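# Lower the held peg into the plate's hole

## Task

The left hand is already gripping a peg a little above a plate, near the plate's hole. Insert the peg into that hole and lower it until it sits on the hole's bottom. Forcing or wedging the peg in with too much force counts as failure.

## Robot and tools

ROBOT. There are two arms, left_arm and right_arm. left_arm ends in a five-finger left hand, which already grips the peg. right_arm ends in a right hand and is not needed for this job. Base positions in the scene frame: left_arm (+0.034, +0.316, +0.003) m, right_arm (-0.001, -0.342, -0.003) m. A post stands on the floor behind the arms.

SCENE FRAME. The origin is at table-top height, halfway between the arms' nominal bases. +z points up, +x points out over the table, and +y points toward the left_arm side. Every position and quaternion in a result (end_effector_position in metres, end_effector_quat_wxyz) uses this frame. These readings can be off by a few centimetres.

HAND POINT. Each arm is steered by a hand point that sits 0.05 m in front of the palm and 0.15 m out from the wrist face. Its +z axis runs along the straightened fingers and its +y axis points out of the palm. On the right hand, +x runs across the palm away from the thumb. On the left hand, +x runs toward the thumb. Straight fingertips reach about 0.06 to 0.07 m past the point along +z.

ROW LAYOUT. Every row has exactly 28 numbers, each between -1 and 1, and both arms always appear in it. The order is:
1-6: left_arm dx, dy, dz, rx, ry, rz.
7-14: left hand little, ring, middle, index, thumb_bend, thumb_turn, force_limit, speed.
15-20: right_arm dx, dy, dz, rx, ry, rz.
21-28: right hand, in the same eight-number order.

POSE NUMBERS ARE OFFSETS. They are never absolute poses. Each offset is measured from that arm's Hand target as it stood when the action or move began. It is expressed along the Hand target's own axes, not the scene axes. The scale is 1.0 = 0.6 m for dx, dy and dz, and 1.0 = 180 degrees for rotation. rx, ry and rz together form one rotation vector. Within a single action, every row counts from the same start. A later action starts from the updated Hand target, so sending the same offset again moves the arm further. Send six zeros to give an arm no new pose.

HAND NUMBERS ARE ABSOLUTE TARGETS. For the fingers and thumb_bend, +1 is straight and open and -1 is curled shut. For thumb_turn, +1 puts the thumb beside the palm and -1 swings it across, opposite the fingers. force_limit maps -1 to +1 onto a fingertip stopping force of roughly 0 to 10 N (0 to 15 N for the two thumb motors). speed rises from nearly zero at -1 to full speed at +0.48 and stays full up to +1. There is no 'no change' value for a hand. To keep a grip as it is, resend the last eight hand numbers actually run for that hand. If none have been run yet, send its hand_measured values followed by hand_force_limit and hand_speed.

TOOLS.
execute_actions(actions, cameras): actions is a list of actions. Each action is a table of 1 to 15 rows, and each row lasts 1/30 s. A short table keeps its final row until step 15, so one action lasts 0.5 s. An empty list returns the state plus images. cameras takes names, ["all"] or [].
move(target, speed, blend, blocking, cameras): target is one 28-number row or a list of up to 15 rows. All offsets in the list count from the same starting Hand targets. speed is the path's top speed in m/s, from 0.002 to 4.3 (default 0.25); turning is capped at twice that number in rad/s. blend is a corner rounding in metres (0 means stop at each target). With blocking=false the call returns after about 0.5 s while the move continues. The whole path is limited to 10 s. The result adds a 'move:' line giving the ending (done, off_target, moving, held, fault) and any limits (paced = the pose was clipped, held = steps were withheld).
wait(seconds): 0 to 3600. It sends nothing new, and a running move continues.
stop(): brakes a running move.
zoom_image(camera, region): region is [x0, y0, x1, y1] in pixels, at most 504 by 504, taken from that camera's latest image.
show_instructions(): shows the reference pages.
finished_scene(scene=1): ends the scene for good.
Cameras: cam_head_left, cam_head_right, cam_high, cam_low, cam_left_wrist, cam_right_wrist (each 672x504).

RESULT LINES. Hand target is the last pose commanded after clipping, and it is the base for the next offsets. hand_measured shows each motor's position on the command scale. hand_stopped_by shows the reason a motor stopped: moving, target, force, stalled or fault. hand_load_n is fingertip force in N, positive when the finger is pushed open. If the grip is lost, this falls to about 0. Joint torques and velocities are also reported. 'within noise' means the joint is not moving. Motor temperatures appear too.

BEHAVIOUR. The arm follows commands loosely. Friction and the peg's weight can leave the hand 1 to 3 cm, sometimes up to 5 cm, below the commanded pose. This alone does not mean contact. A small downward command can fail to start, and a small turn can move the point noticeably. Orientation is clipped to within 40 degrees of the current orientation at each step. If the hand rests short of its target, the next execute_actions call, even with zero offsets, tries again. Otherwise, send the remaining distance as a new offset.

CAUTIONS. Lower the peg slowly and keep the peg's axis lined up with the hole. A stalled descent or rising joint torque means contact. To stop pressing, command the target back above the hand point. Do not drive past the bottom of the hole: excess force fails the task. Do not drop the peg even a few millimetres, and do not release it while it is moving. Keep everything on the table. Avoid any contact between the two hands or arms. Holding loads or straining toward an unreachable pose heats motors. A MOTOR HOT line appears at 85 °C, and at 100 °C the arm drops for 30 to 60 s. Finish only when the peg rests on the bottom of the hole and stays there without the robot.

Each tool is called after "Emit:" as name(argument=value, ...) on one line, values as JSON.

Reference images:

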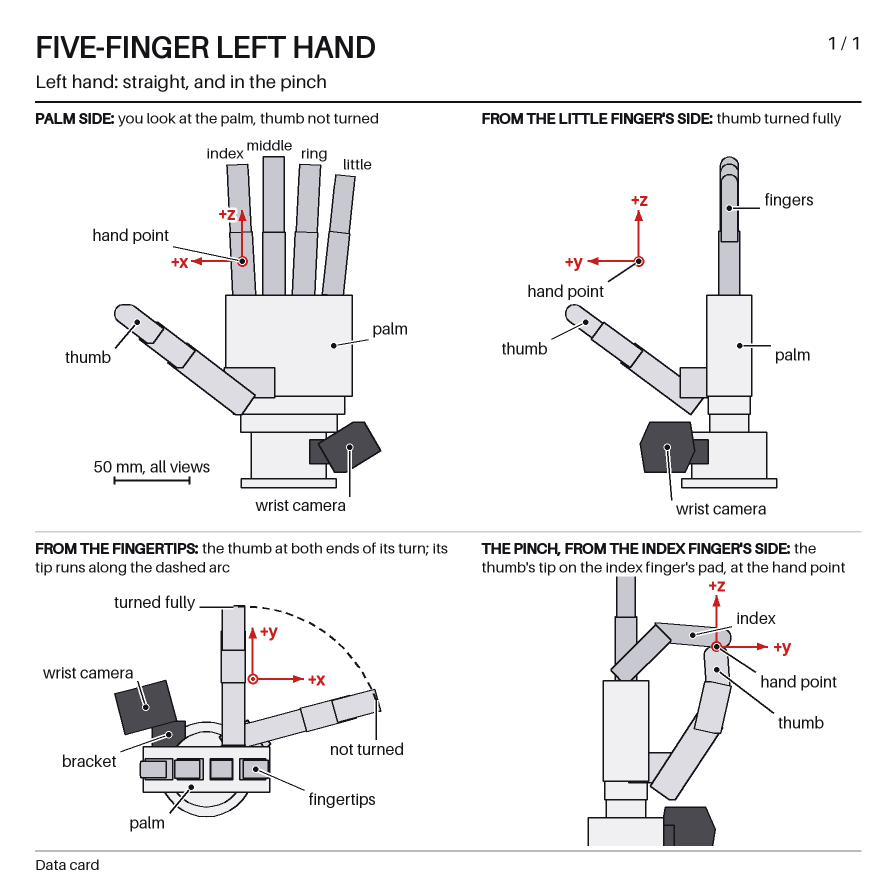

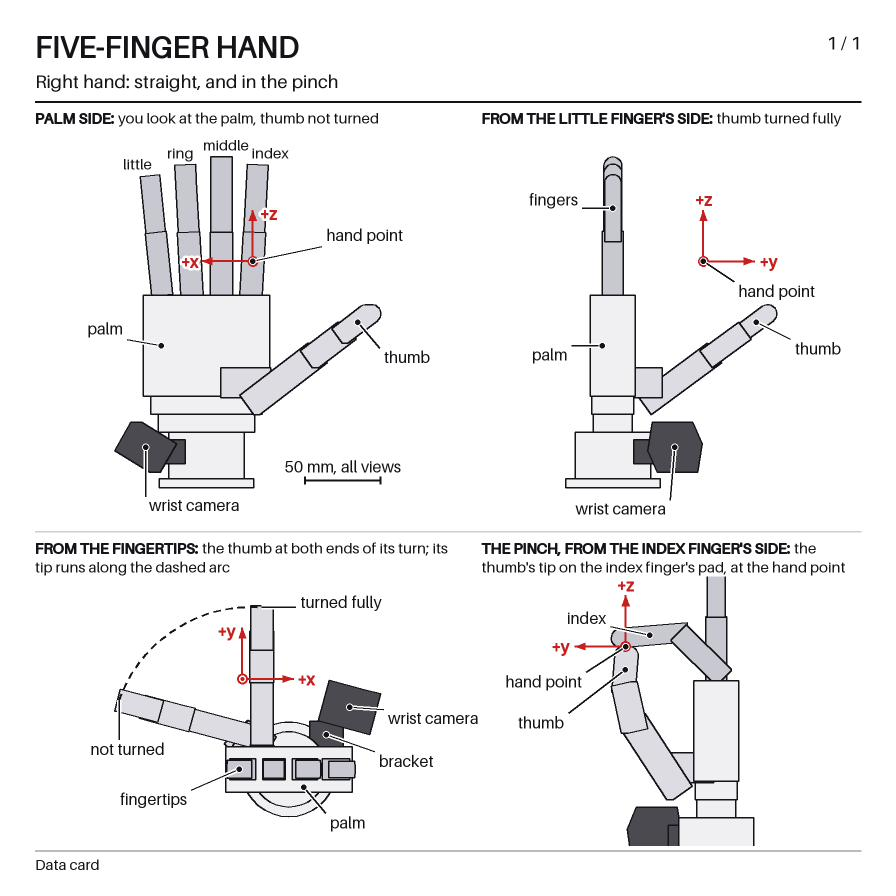

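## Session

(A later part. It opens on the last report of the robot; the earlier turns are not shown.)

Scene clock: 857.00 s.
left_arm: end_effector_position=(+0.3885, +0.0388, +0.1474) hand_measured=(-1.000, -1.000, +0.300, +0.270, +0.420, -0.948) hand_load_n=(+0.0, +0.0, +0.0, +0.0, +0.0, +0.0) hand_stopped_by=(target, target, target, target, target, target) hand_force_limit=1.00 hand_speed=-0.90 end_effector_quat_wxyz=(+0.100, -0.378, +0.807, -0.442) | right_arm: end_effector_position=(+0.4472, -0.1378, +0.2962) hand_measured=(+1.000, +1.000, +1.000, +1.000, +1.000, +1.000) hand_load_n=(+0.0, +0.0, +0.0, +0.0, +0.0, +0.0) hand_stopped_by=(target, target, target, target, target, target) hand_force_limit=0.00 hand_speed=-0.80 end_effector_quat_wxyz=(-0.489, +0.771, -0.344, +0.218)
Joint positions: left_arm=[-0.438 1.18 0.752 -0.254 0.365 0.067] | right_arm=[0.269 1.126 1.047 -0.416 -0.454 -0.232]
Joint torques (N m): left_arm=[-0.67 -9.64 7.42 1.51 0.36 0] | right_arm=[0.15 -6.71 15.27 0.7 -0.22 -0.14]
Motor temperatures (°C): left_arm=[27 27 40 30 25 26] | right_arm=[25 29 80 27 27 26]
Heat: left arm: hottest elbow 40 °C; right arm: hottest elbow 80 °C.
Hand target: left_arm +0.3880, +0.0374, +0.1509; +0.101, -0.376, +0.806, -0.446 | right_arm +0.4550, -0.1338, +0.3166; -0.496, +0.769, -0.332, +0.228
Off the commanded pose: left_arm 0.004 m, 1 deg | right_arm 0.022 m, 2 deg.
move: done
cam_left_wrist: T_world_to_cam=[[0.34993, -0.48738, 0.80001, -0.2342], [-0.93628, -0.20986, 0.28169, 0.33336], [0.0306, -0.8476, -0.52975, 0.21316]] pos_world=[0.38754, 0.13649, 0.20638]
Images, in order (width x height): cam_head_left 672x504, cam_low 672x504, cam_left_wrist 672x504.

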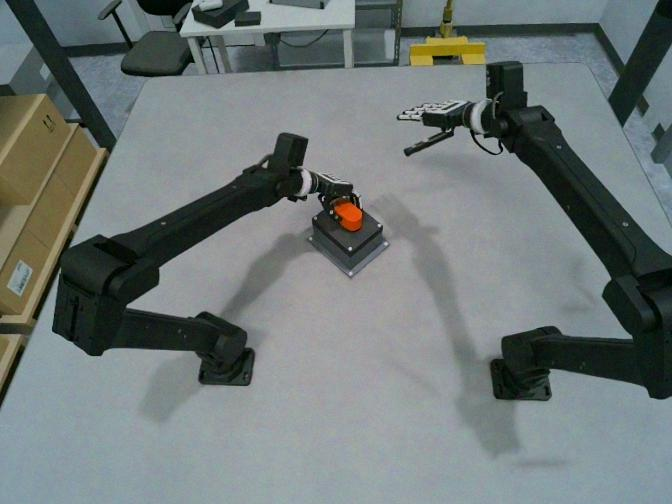

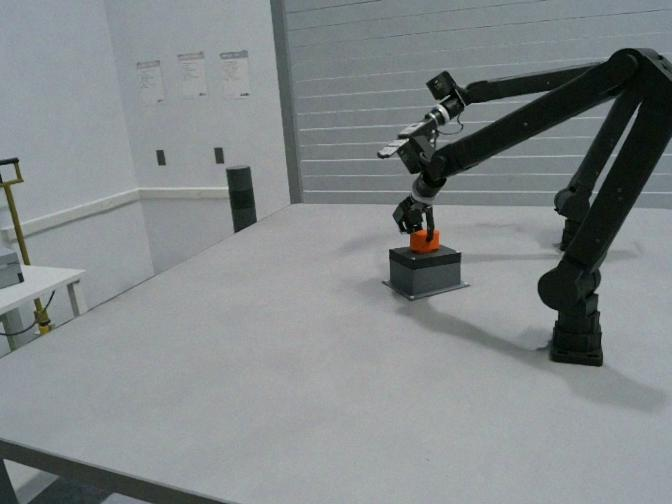

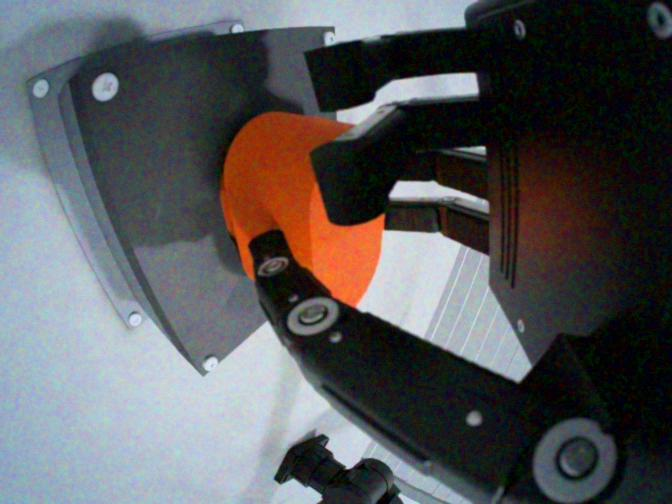

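Emit:
move(target=[[0,0,0,0,0,0,-1.0,-1.0,0.9,0.9,0.6,-0.948,1.0,-0.7,0,0,0,0,0,0,1,1,1,1,1,1,0,-0.8]], speed=0.03, cameras=["cam_low","cam_left_wrist","cam_head_left"])

Emit:
zoom_image(camera="cam_low", region=[385, 190, 455, 260])

Scene clock: 867.07 s.
left_arm: end_effector_position=(+0.3885, +0.0388, +0.1474) hand_measured=(-1.000, -1.000, +0.900, +0.900, +0.600, -0.948) hand_load_n=(+0.0, +0.0, +0.0, +0.0, +0.0, +0.0) hand_stopped_by=(target, target, target, target, target, target) hand_force_limit=1.00 hand_speed=-0.70 end_effector_quat_wxyz=(+0.100, -0.378, +0.807, -0.442) | right_arm: end_effector_position=(+0.4472, -0.1378, +0.2962) hand_measured=(+1.000, +1.000, +1.000, +1.000, +1.000, +1.000) hand_load_n=(+0.0, +0.0, +0.0, +0.0, +0.0, -0.5) hand_stopped_by=(target, target, target, target, target, target) hand_force_limit=0.00 hand_speed=-0.80 end_effector_quat_wxyz=(-0.489, +0.771, -0.344, +0.218)
Joint positions: left_arm=[-0.438 1.18 0.752 -0.254 0.365 0.067] | right_arm=[0.269 1.126 1.047 -0.416 -0.454 -0.232]
Joint torques (N m): left_arm=[-0.97 -9.17 7.27 1.58 0.32 0.03] | right_arm=[0.15 -6.71 15.27 0.7 -0.21 -0.14]
Motor temperatures (°C): left_arm=[27 27 41 30 25 26] | right_arm=[25 29 80 27 27 26]
Heat: left arm: hottest elbow 41 °C; right arm: hottest elbow 80 °C.
Hand target: left_arm +0.3880, +0.0374, +0.1509; +0.101, -0.376, +0.806, -0.446 | right_arm +0.4550, -0.1338, +0.3166; -0.496, +0.769, -0.332, +0.228
Off the commanded pose: left_arm 0.004 m, 1 deg | right_arm 0.022 m, 2 deg.
move: done
cam_left_wrist: T_world_to_cam=[[0.34993, -0.48738, 0.80001, -0.2342], [-0.93628, -0.20986, 0.28169, 0.33336], [0.0306, -0.8476, -0.52975, 0.21316]] pos_world=[0.38754, 0.13649, 0.20638]
Images, in order (width x height): cam_head_left 672x504, cam_low 672x504, cam_left_wrist 672x504.

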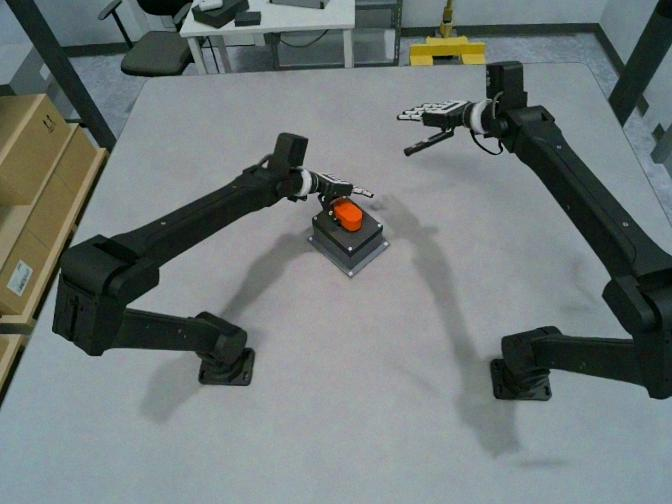

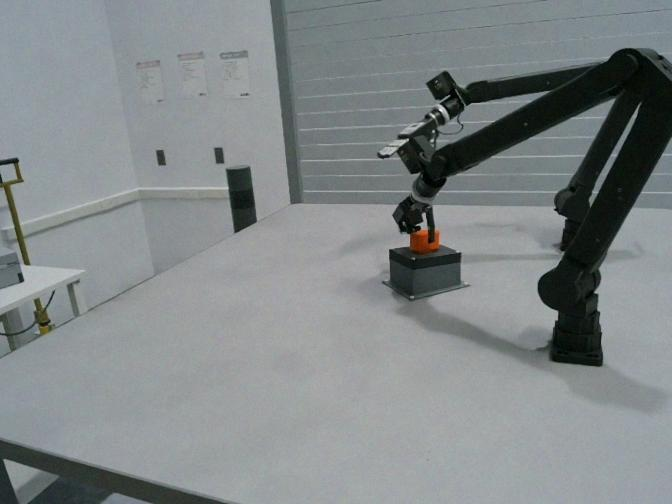

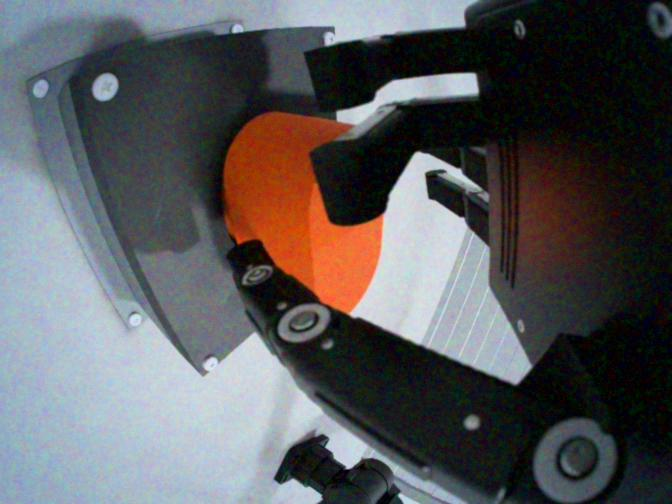

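Scaled by 7.200 from the camera's image (finer frame: 960x720).

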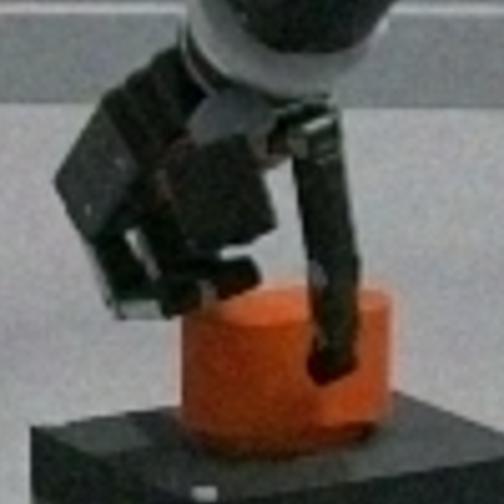

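Emit:
move(target=[[0.0086,-0.0397,-0.029,0,0,0,-1.0,-1.0,0.9,0.9,0.6,-0.948,1.0,-0.7,0.0235,0.0643,-0.2562,0,0,0,1,1,1,1,1,1,0,-0.8]], speed=0.06, cameras=["cam_low","cam_left_wrist","cam_head_left"])

Emit:
zoom_image(camera="cam_low", region=[385, 190, 455, 260])

Scene clock: 878.00 s.
left_arm: end_effector_position=(+0.3729, +0.0464, +0.1475) hand_measured=(-1.000, -1.000, +0.900, +0.900, +0.600, -0.948) hand_load_n=(+0.0, +0.0, +0.0, +0.0, +0.0, +0.0) hand_stopped_by=(target, target, target, target, target, target) hand_force_limit=1.00 hand_speed=-0.70 end_effector_quat_wxyz=(+0.086, -0.387, +0.814, -0.424) | right_arm: end_effector_position=(+0.3512, -0.2468, +0.3435) hand_measured=(+1.000, +1.000, +1.000, +1.000, +1.000, +1.000) hand_load_n=(+0.0, +0.0, -0.5, +0.0, +0.0, +0.0) hand_stopped_by=(target, target, target, target, target, target) hand_force_limit=0.00 hand_speed=-0.80 end_effector_quat_wxyz=(-0.498, +0.768, -0.333, +0.226)
Joint positions: left_arm=[-0.438 1.151 0.752 -0.336 0.365 0.067] | right_arm=[-0.068 0.846 1.009 -0.749 -0.757 -0.445]
Joint torques (N m): left_arm=[-0.15 -9.58 11.33 1.05 0.36 0.03] | right_arm=[-0.73 -3.6 10.82 0.55 -0.39 -0.14]
Motor temperatures (°C): left_arm=[27 27 41 29 25 26] | right_arm=[25 29 79 27 27 26]
Heat: left arm: hottest elbow 41 °C; right arm: hottest elbow 79 °C.
Hand target: left_arm +0.3880, +0.0373, +0.1808; +0.101, -0.376, +0.806, -0.446 | right_arm +0.3490, -0.2493, +0.3437; -0.496, +0.769, -0.332, +0.228
Off the commanded pose: left_arm 0.038 m, 4 deg | right_arm 0.003 m, 0 deg.
move: off_target (left_arm)
cam_left_wrist: T_world_to_cam=[[0.38689, -0.50531, 0.77135, -0.23383], [-0.92211, -0.21678, 0.3205, 0.3096], [0.00526, -0.83527, -0.54982, 0.23195]] pos_world=[0.37473, 0.14269, 0.20867]
Images, in order (width x height): cam_head_left 672x504, cam_low 672x504, cam_left_wrist 672x504.

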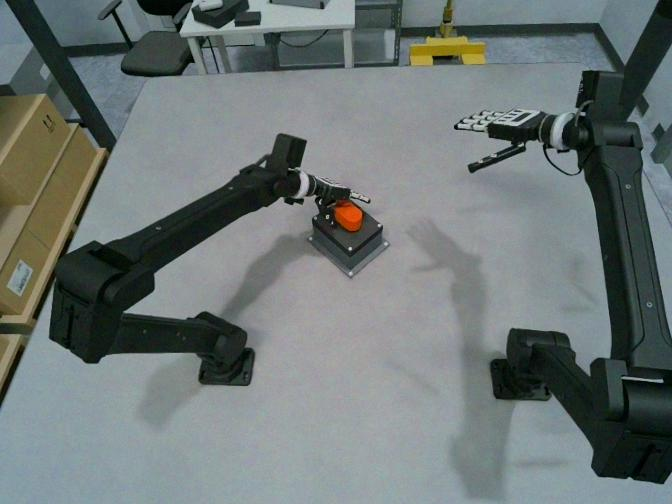

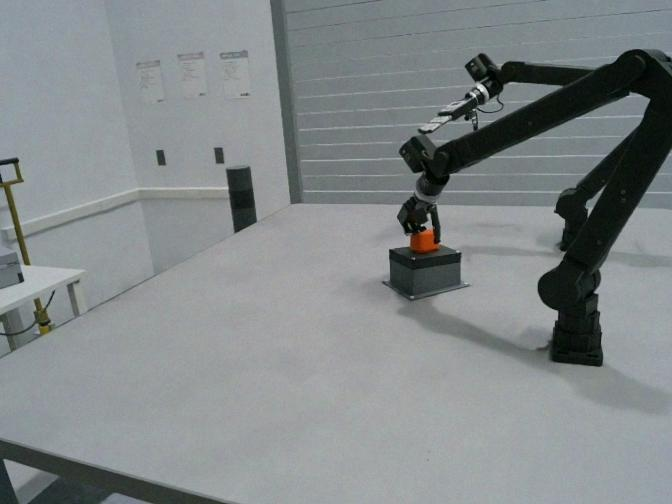

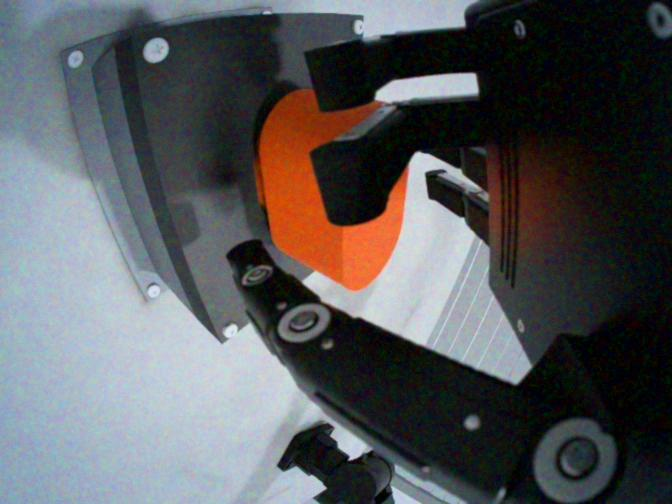

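Scaled by 7.200 from the camera's image (finer frame: 960x720).

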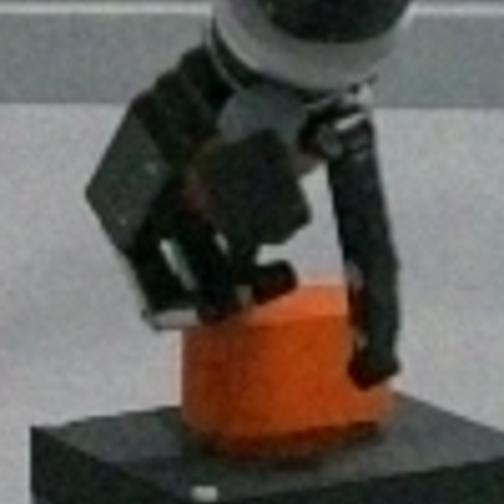

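Emit:
move(target=[[0.0115,-0.053,-0.0387,0,0,0,-1.0,-1.0,0.9,0.9,0.6,-0.948,1.0,-0.7,0,0,0,0,0,0,1,1,1,1,1,1,0,-0.8]], speed=0.08, cameras=["cam_low","cam_left_wrist","cam_head_left","cam_high","cam_head_right"])

Emit:
zoom_image(camera="cam_low", region=[385, 190, 455, 260])

Emit:
zoom_image(camera="cam_left_wrist", region=[100, 0, 450, 350])

Emit:
zoom_image(camera="cam_high", region=[310, 110, 385, 200])

Scene clock: 884.03 s.
left_arm: end_effector_position=(+0.3767, +0.0446, +0.1906) hand_measured=(-1.000, -1.000, +0.900, +0.900, +0.600, -0.948) hand_load_n=(+0.0, +0.0, +0.0, +0.0, +0.0, +0.0) hand_stopped_by=(target, target, target, target, target, target) hand_force_limit=1.00 hand_speed=-0.70 end_effector_quat_wxyz=(+0.088, -0.386, +0.813, -0.427) | right_arm: end_effector_position=(+0.3512, -0.2469, +0.3435) hand_measured=(+1.000, +1.000, +1.000, +1.000, +1.000, +1.000) hand_load_n=(+0.0, +0.0, +0.0, +0.0, +0.0, +0.0) hand_stopped_by=(target, target, target, target, target, target) hand_force_limit=0.00 hand_speed=-0.80 end_effector_quat_wxyz=(-0.498, +0.769, -0.332, +0.226)
Joint positions: left_arm=[-0.438 1.114 0.841 -0.453 0.365 0.067] | right_arm=[-0.068 0.846 1.009 -0.749 -0.757 -0.446]
Joint torques (N m): left_arm=[-0.56 -8.47 11.48 1.07 0.34 -0.01] | right_arm=[-0.73 -3.6 10.82 0.54 -0.39 -0.14]
Motor temperatures (°C): left_arm=[27 27 42 29 25 26] | right_arm=[25 29 76 27 27 26]
Heat: left arm: hottest elbow 42 °C; right arm: hottest elbow 76 °C.
Hand target: left_arm +0.3880, +0.0373, +0.2208; +0.101, -0.376, +0.806, -0.446 | right_arm +0.3490, -0.2493, +0.3437; -0.496, +0.769, -0.332, +0.228
Off the commanded pose: left_arm 0.033 m, 3 deg | right_arm 0.003 m, 0 deg.
move: off_target (left_arm)
cam_left_wrist: T_world_to_cam=[[0.38051, -0.50222, 0.77652, -0.26827], [-0.92472, -0.21554, 0.31373, 0.30109], [0.00981, -0.83745, -0.54643, 0.25187]] pos_world=[0.37803, 0.14109, 0.25149]
Images, in order (width x height): cam_head_left 672x504, cam_head_right 672x504, cam_high 672x504, cam_low 672x504, cam_left_wrist 672x504.

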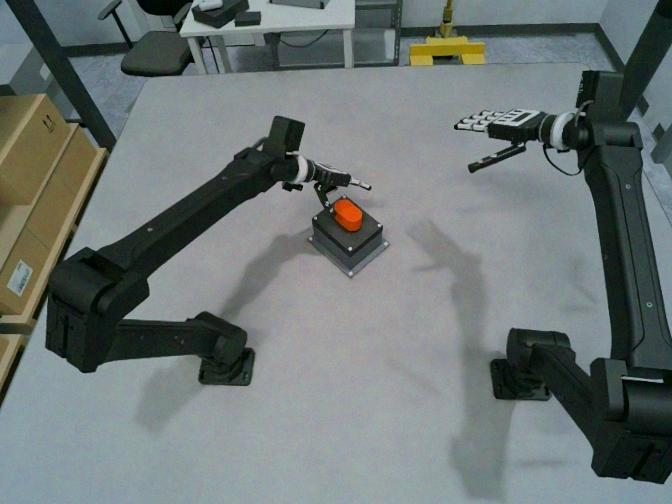

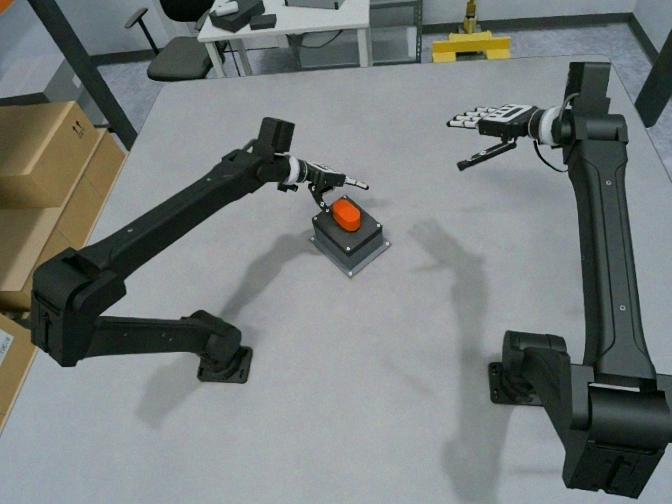

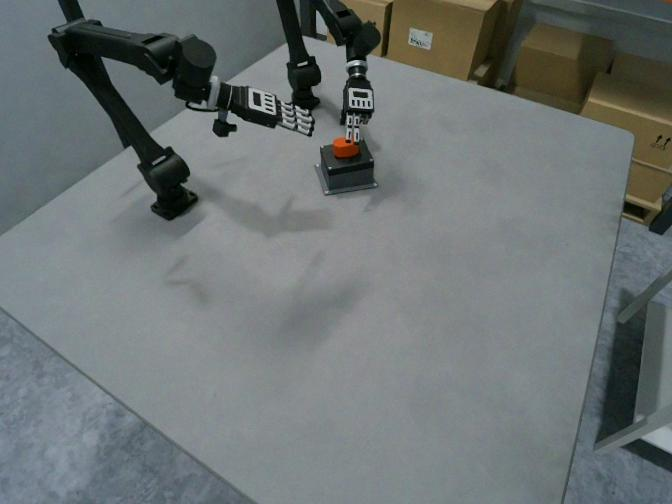

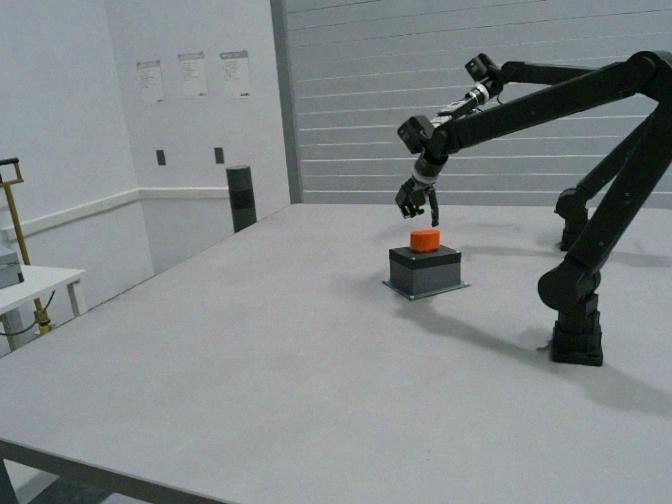

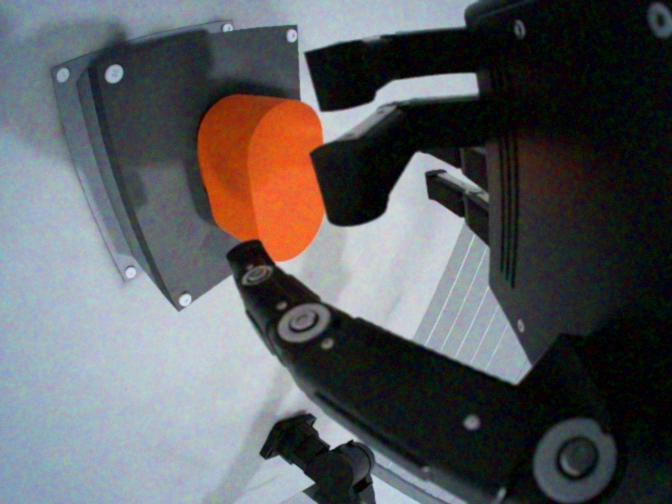

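Scaled by 7.200 from the camera's image (finer frame: 960x720).

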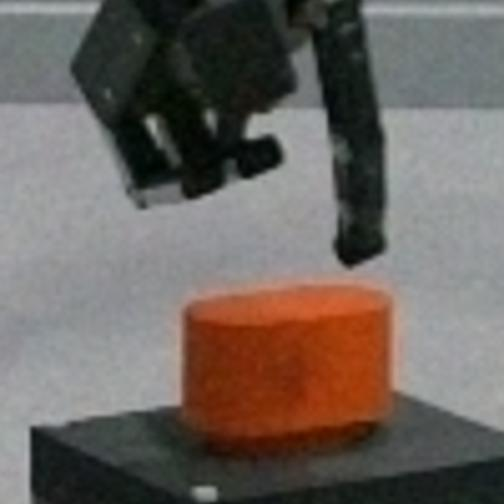

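Scaled by 1.440 from the camera's image (finer frame: 960x720).

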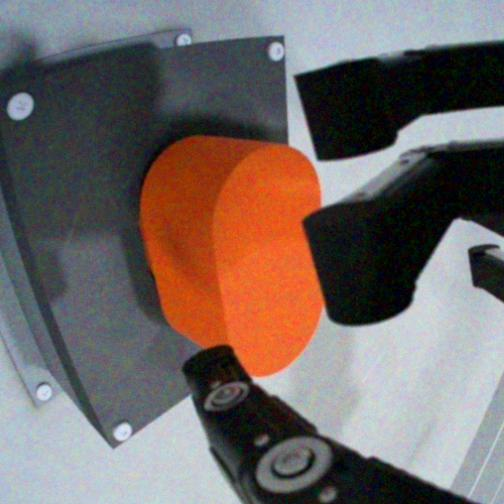

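Scaled by 5.600 from the camera's image (finer frame: 960x720).

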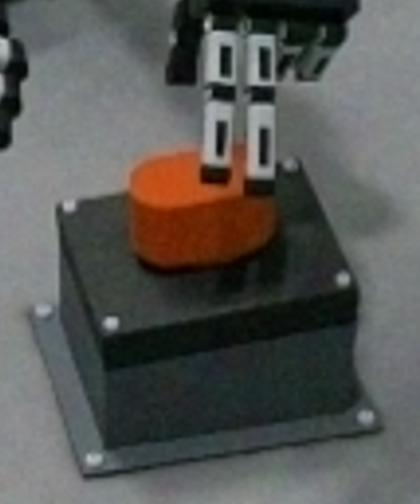

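Emit:
zoom_image(camera="cam_low", region=[405, 225, 445, 260])

Emit:
zoom_image(camera="cam_head_left", region=[325, 190, 370, 240])

Scaled by 12.600 from the camera's image (finer frame: 960x720).

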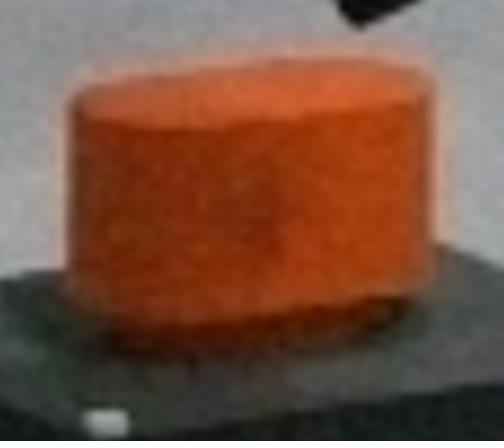

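Scaled by 10.080 from the camera's image (finer frame: 960x720).

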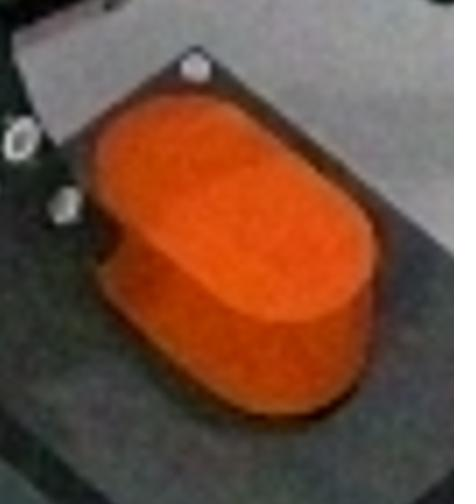

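Emit:
finished_scene()

The scene is finished: the task was done.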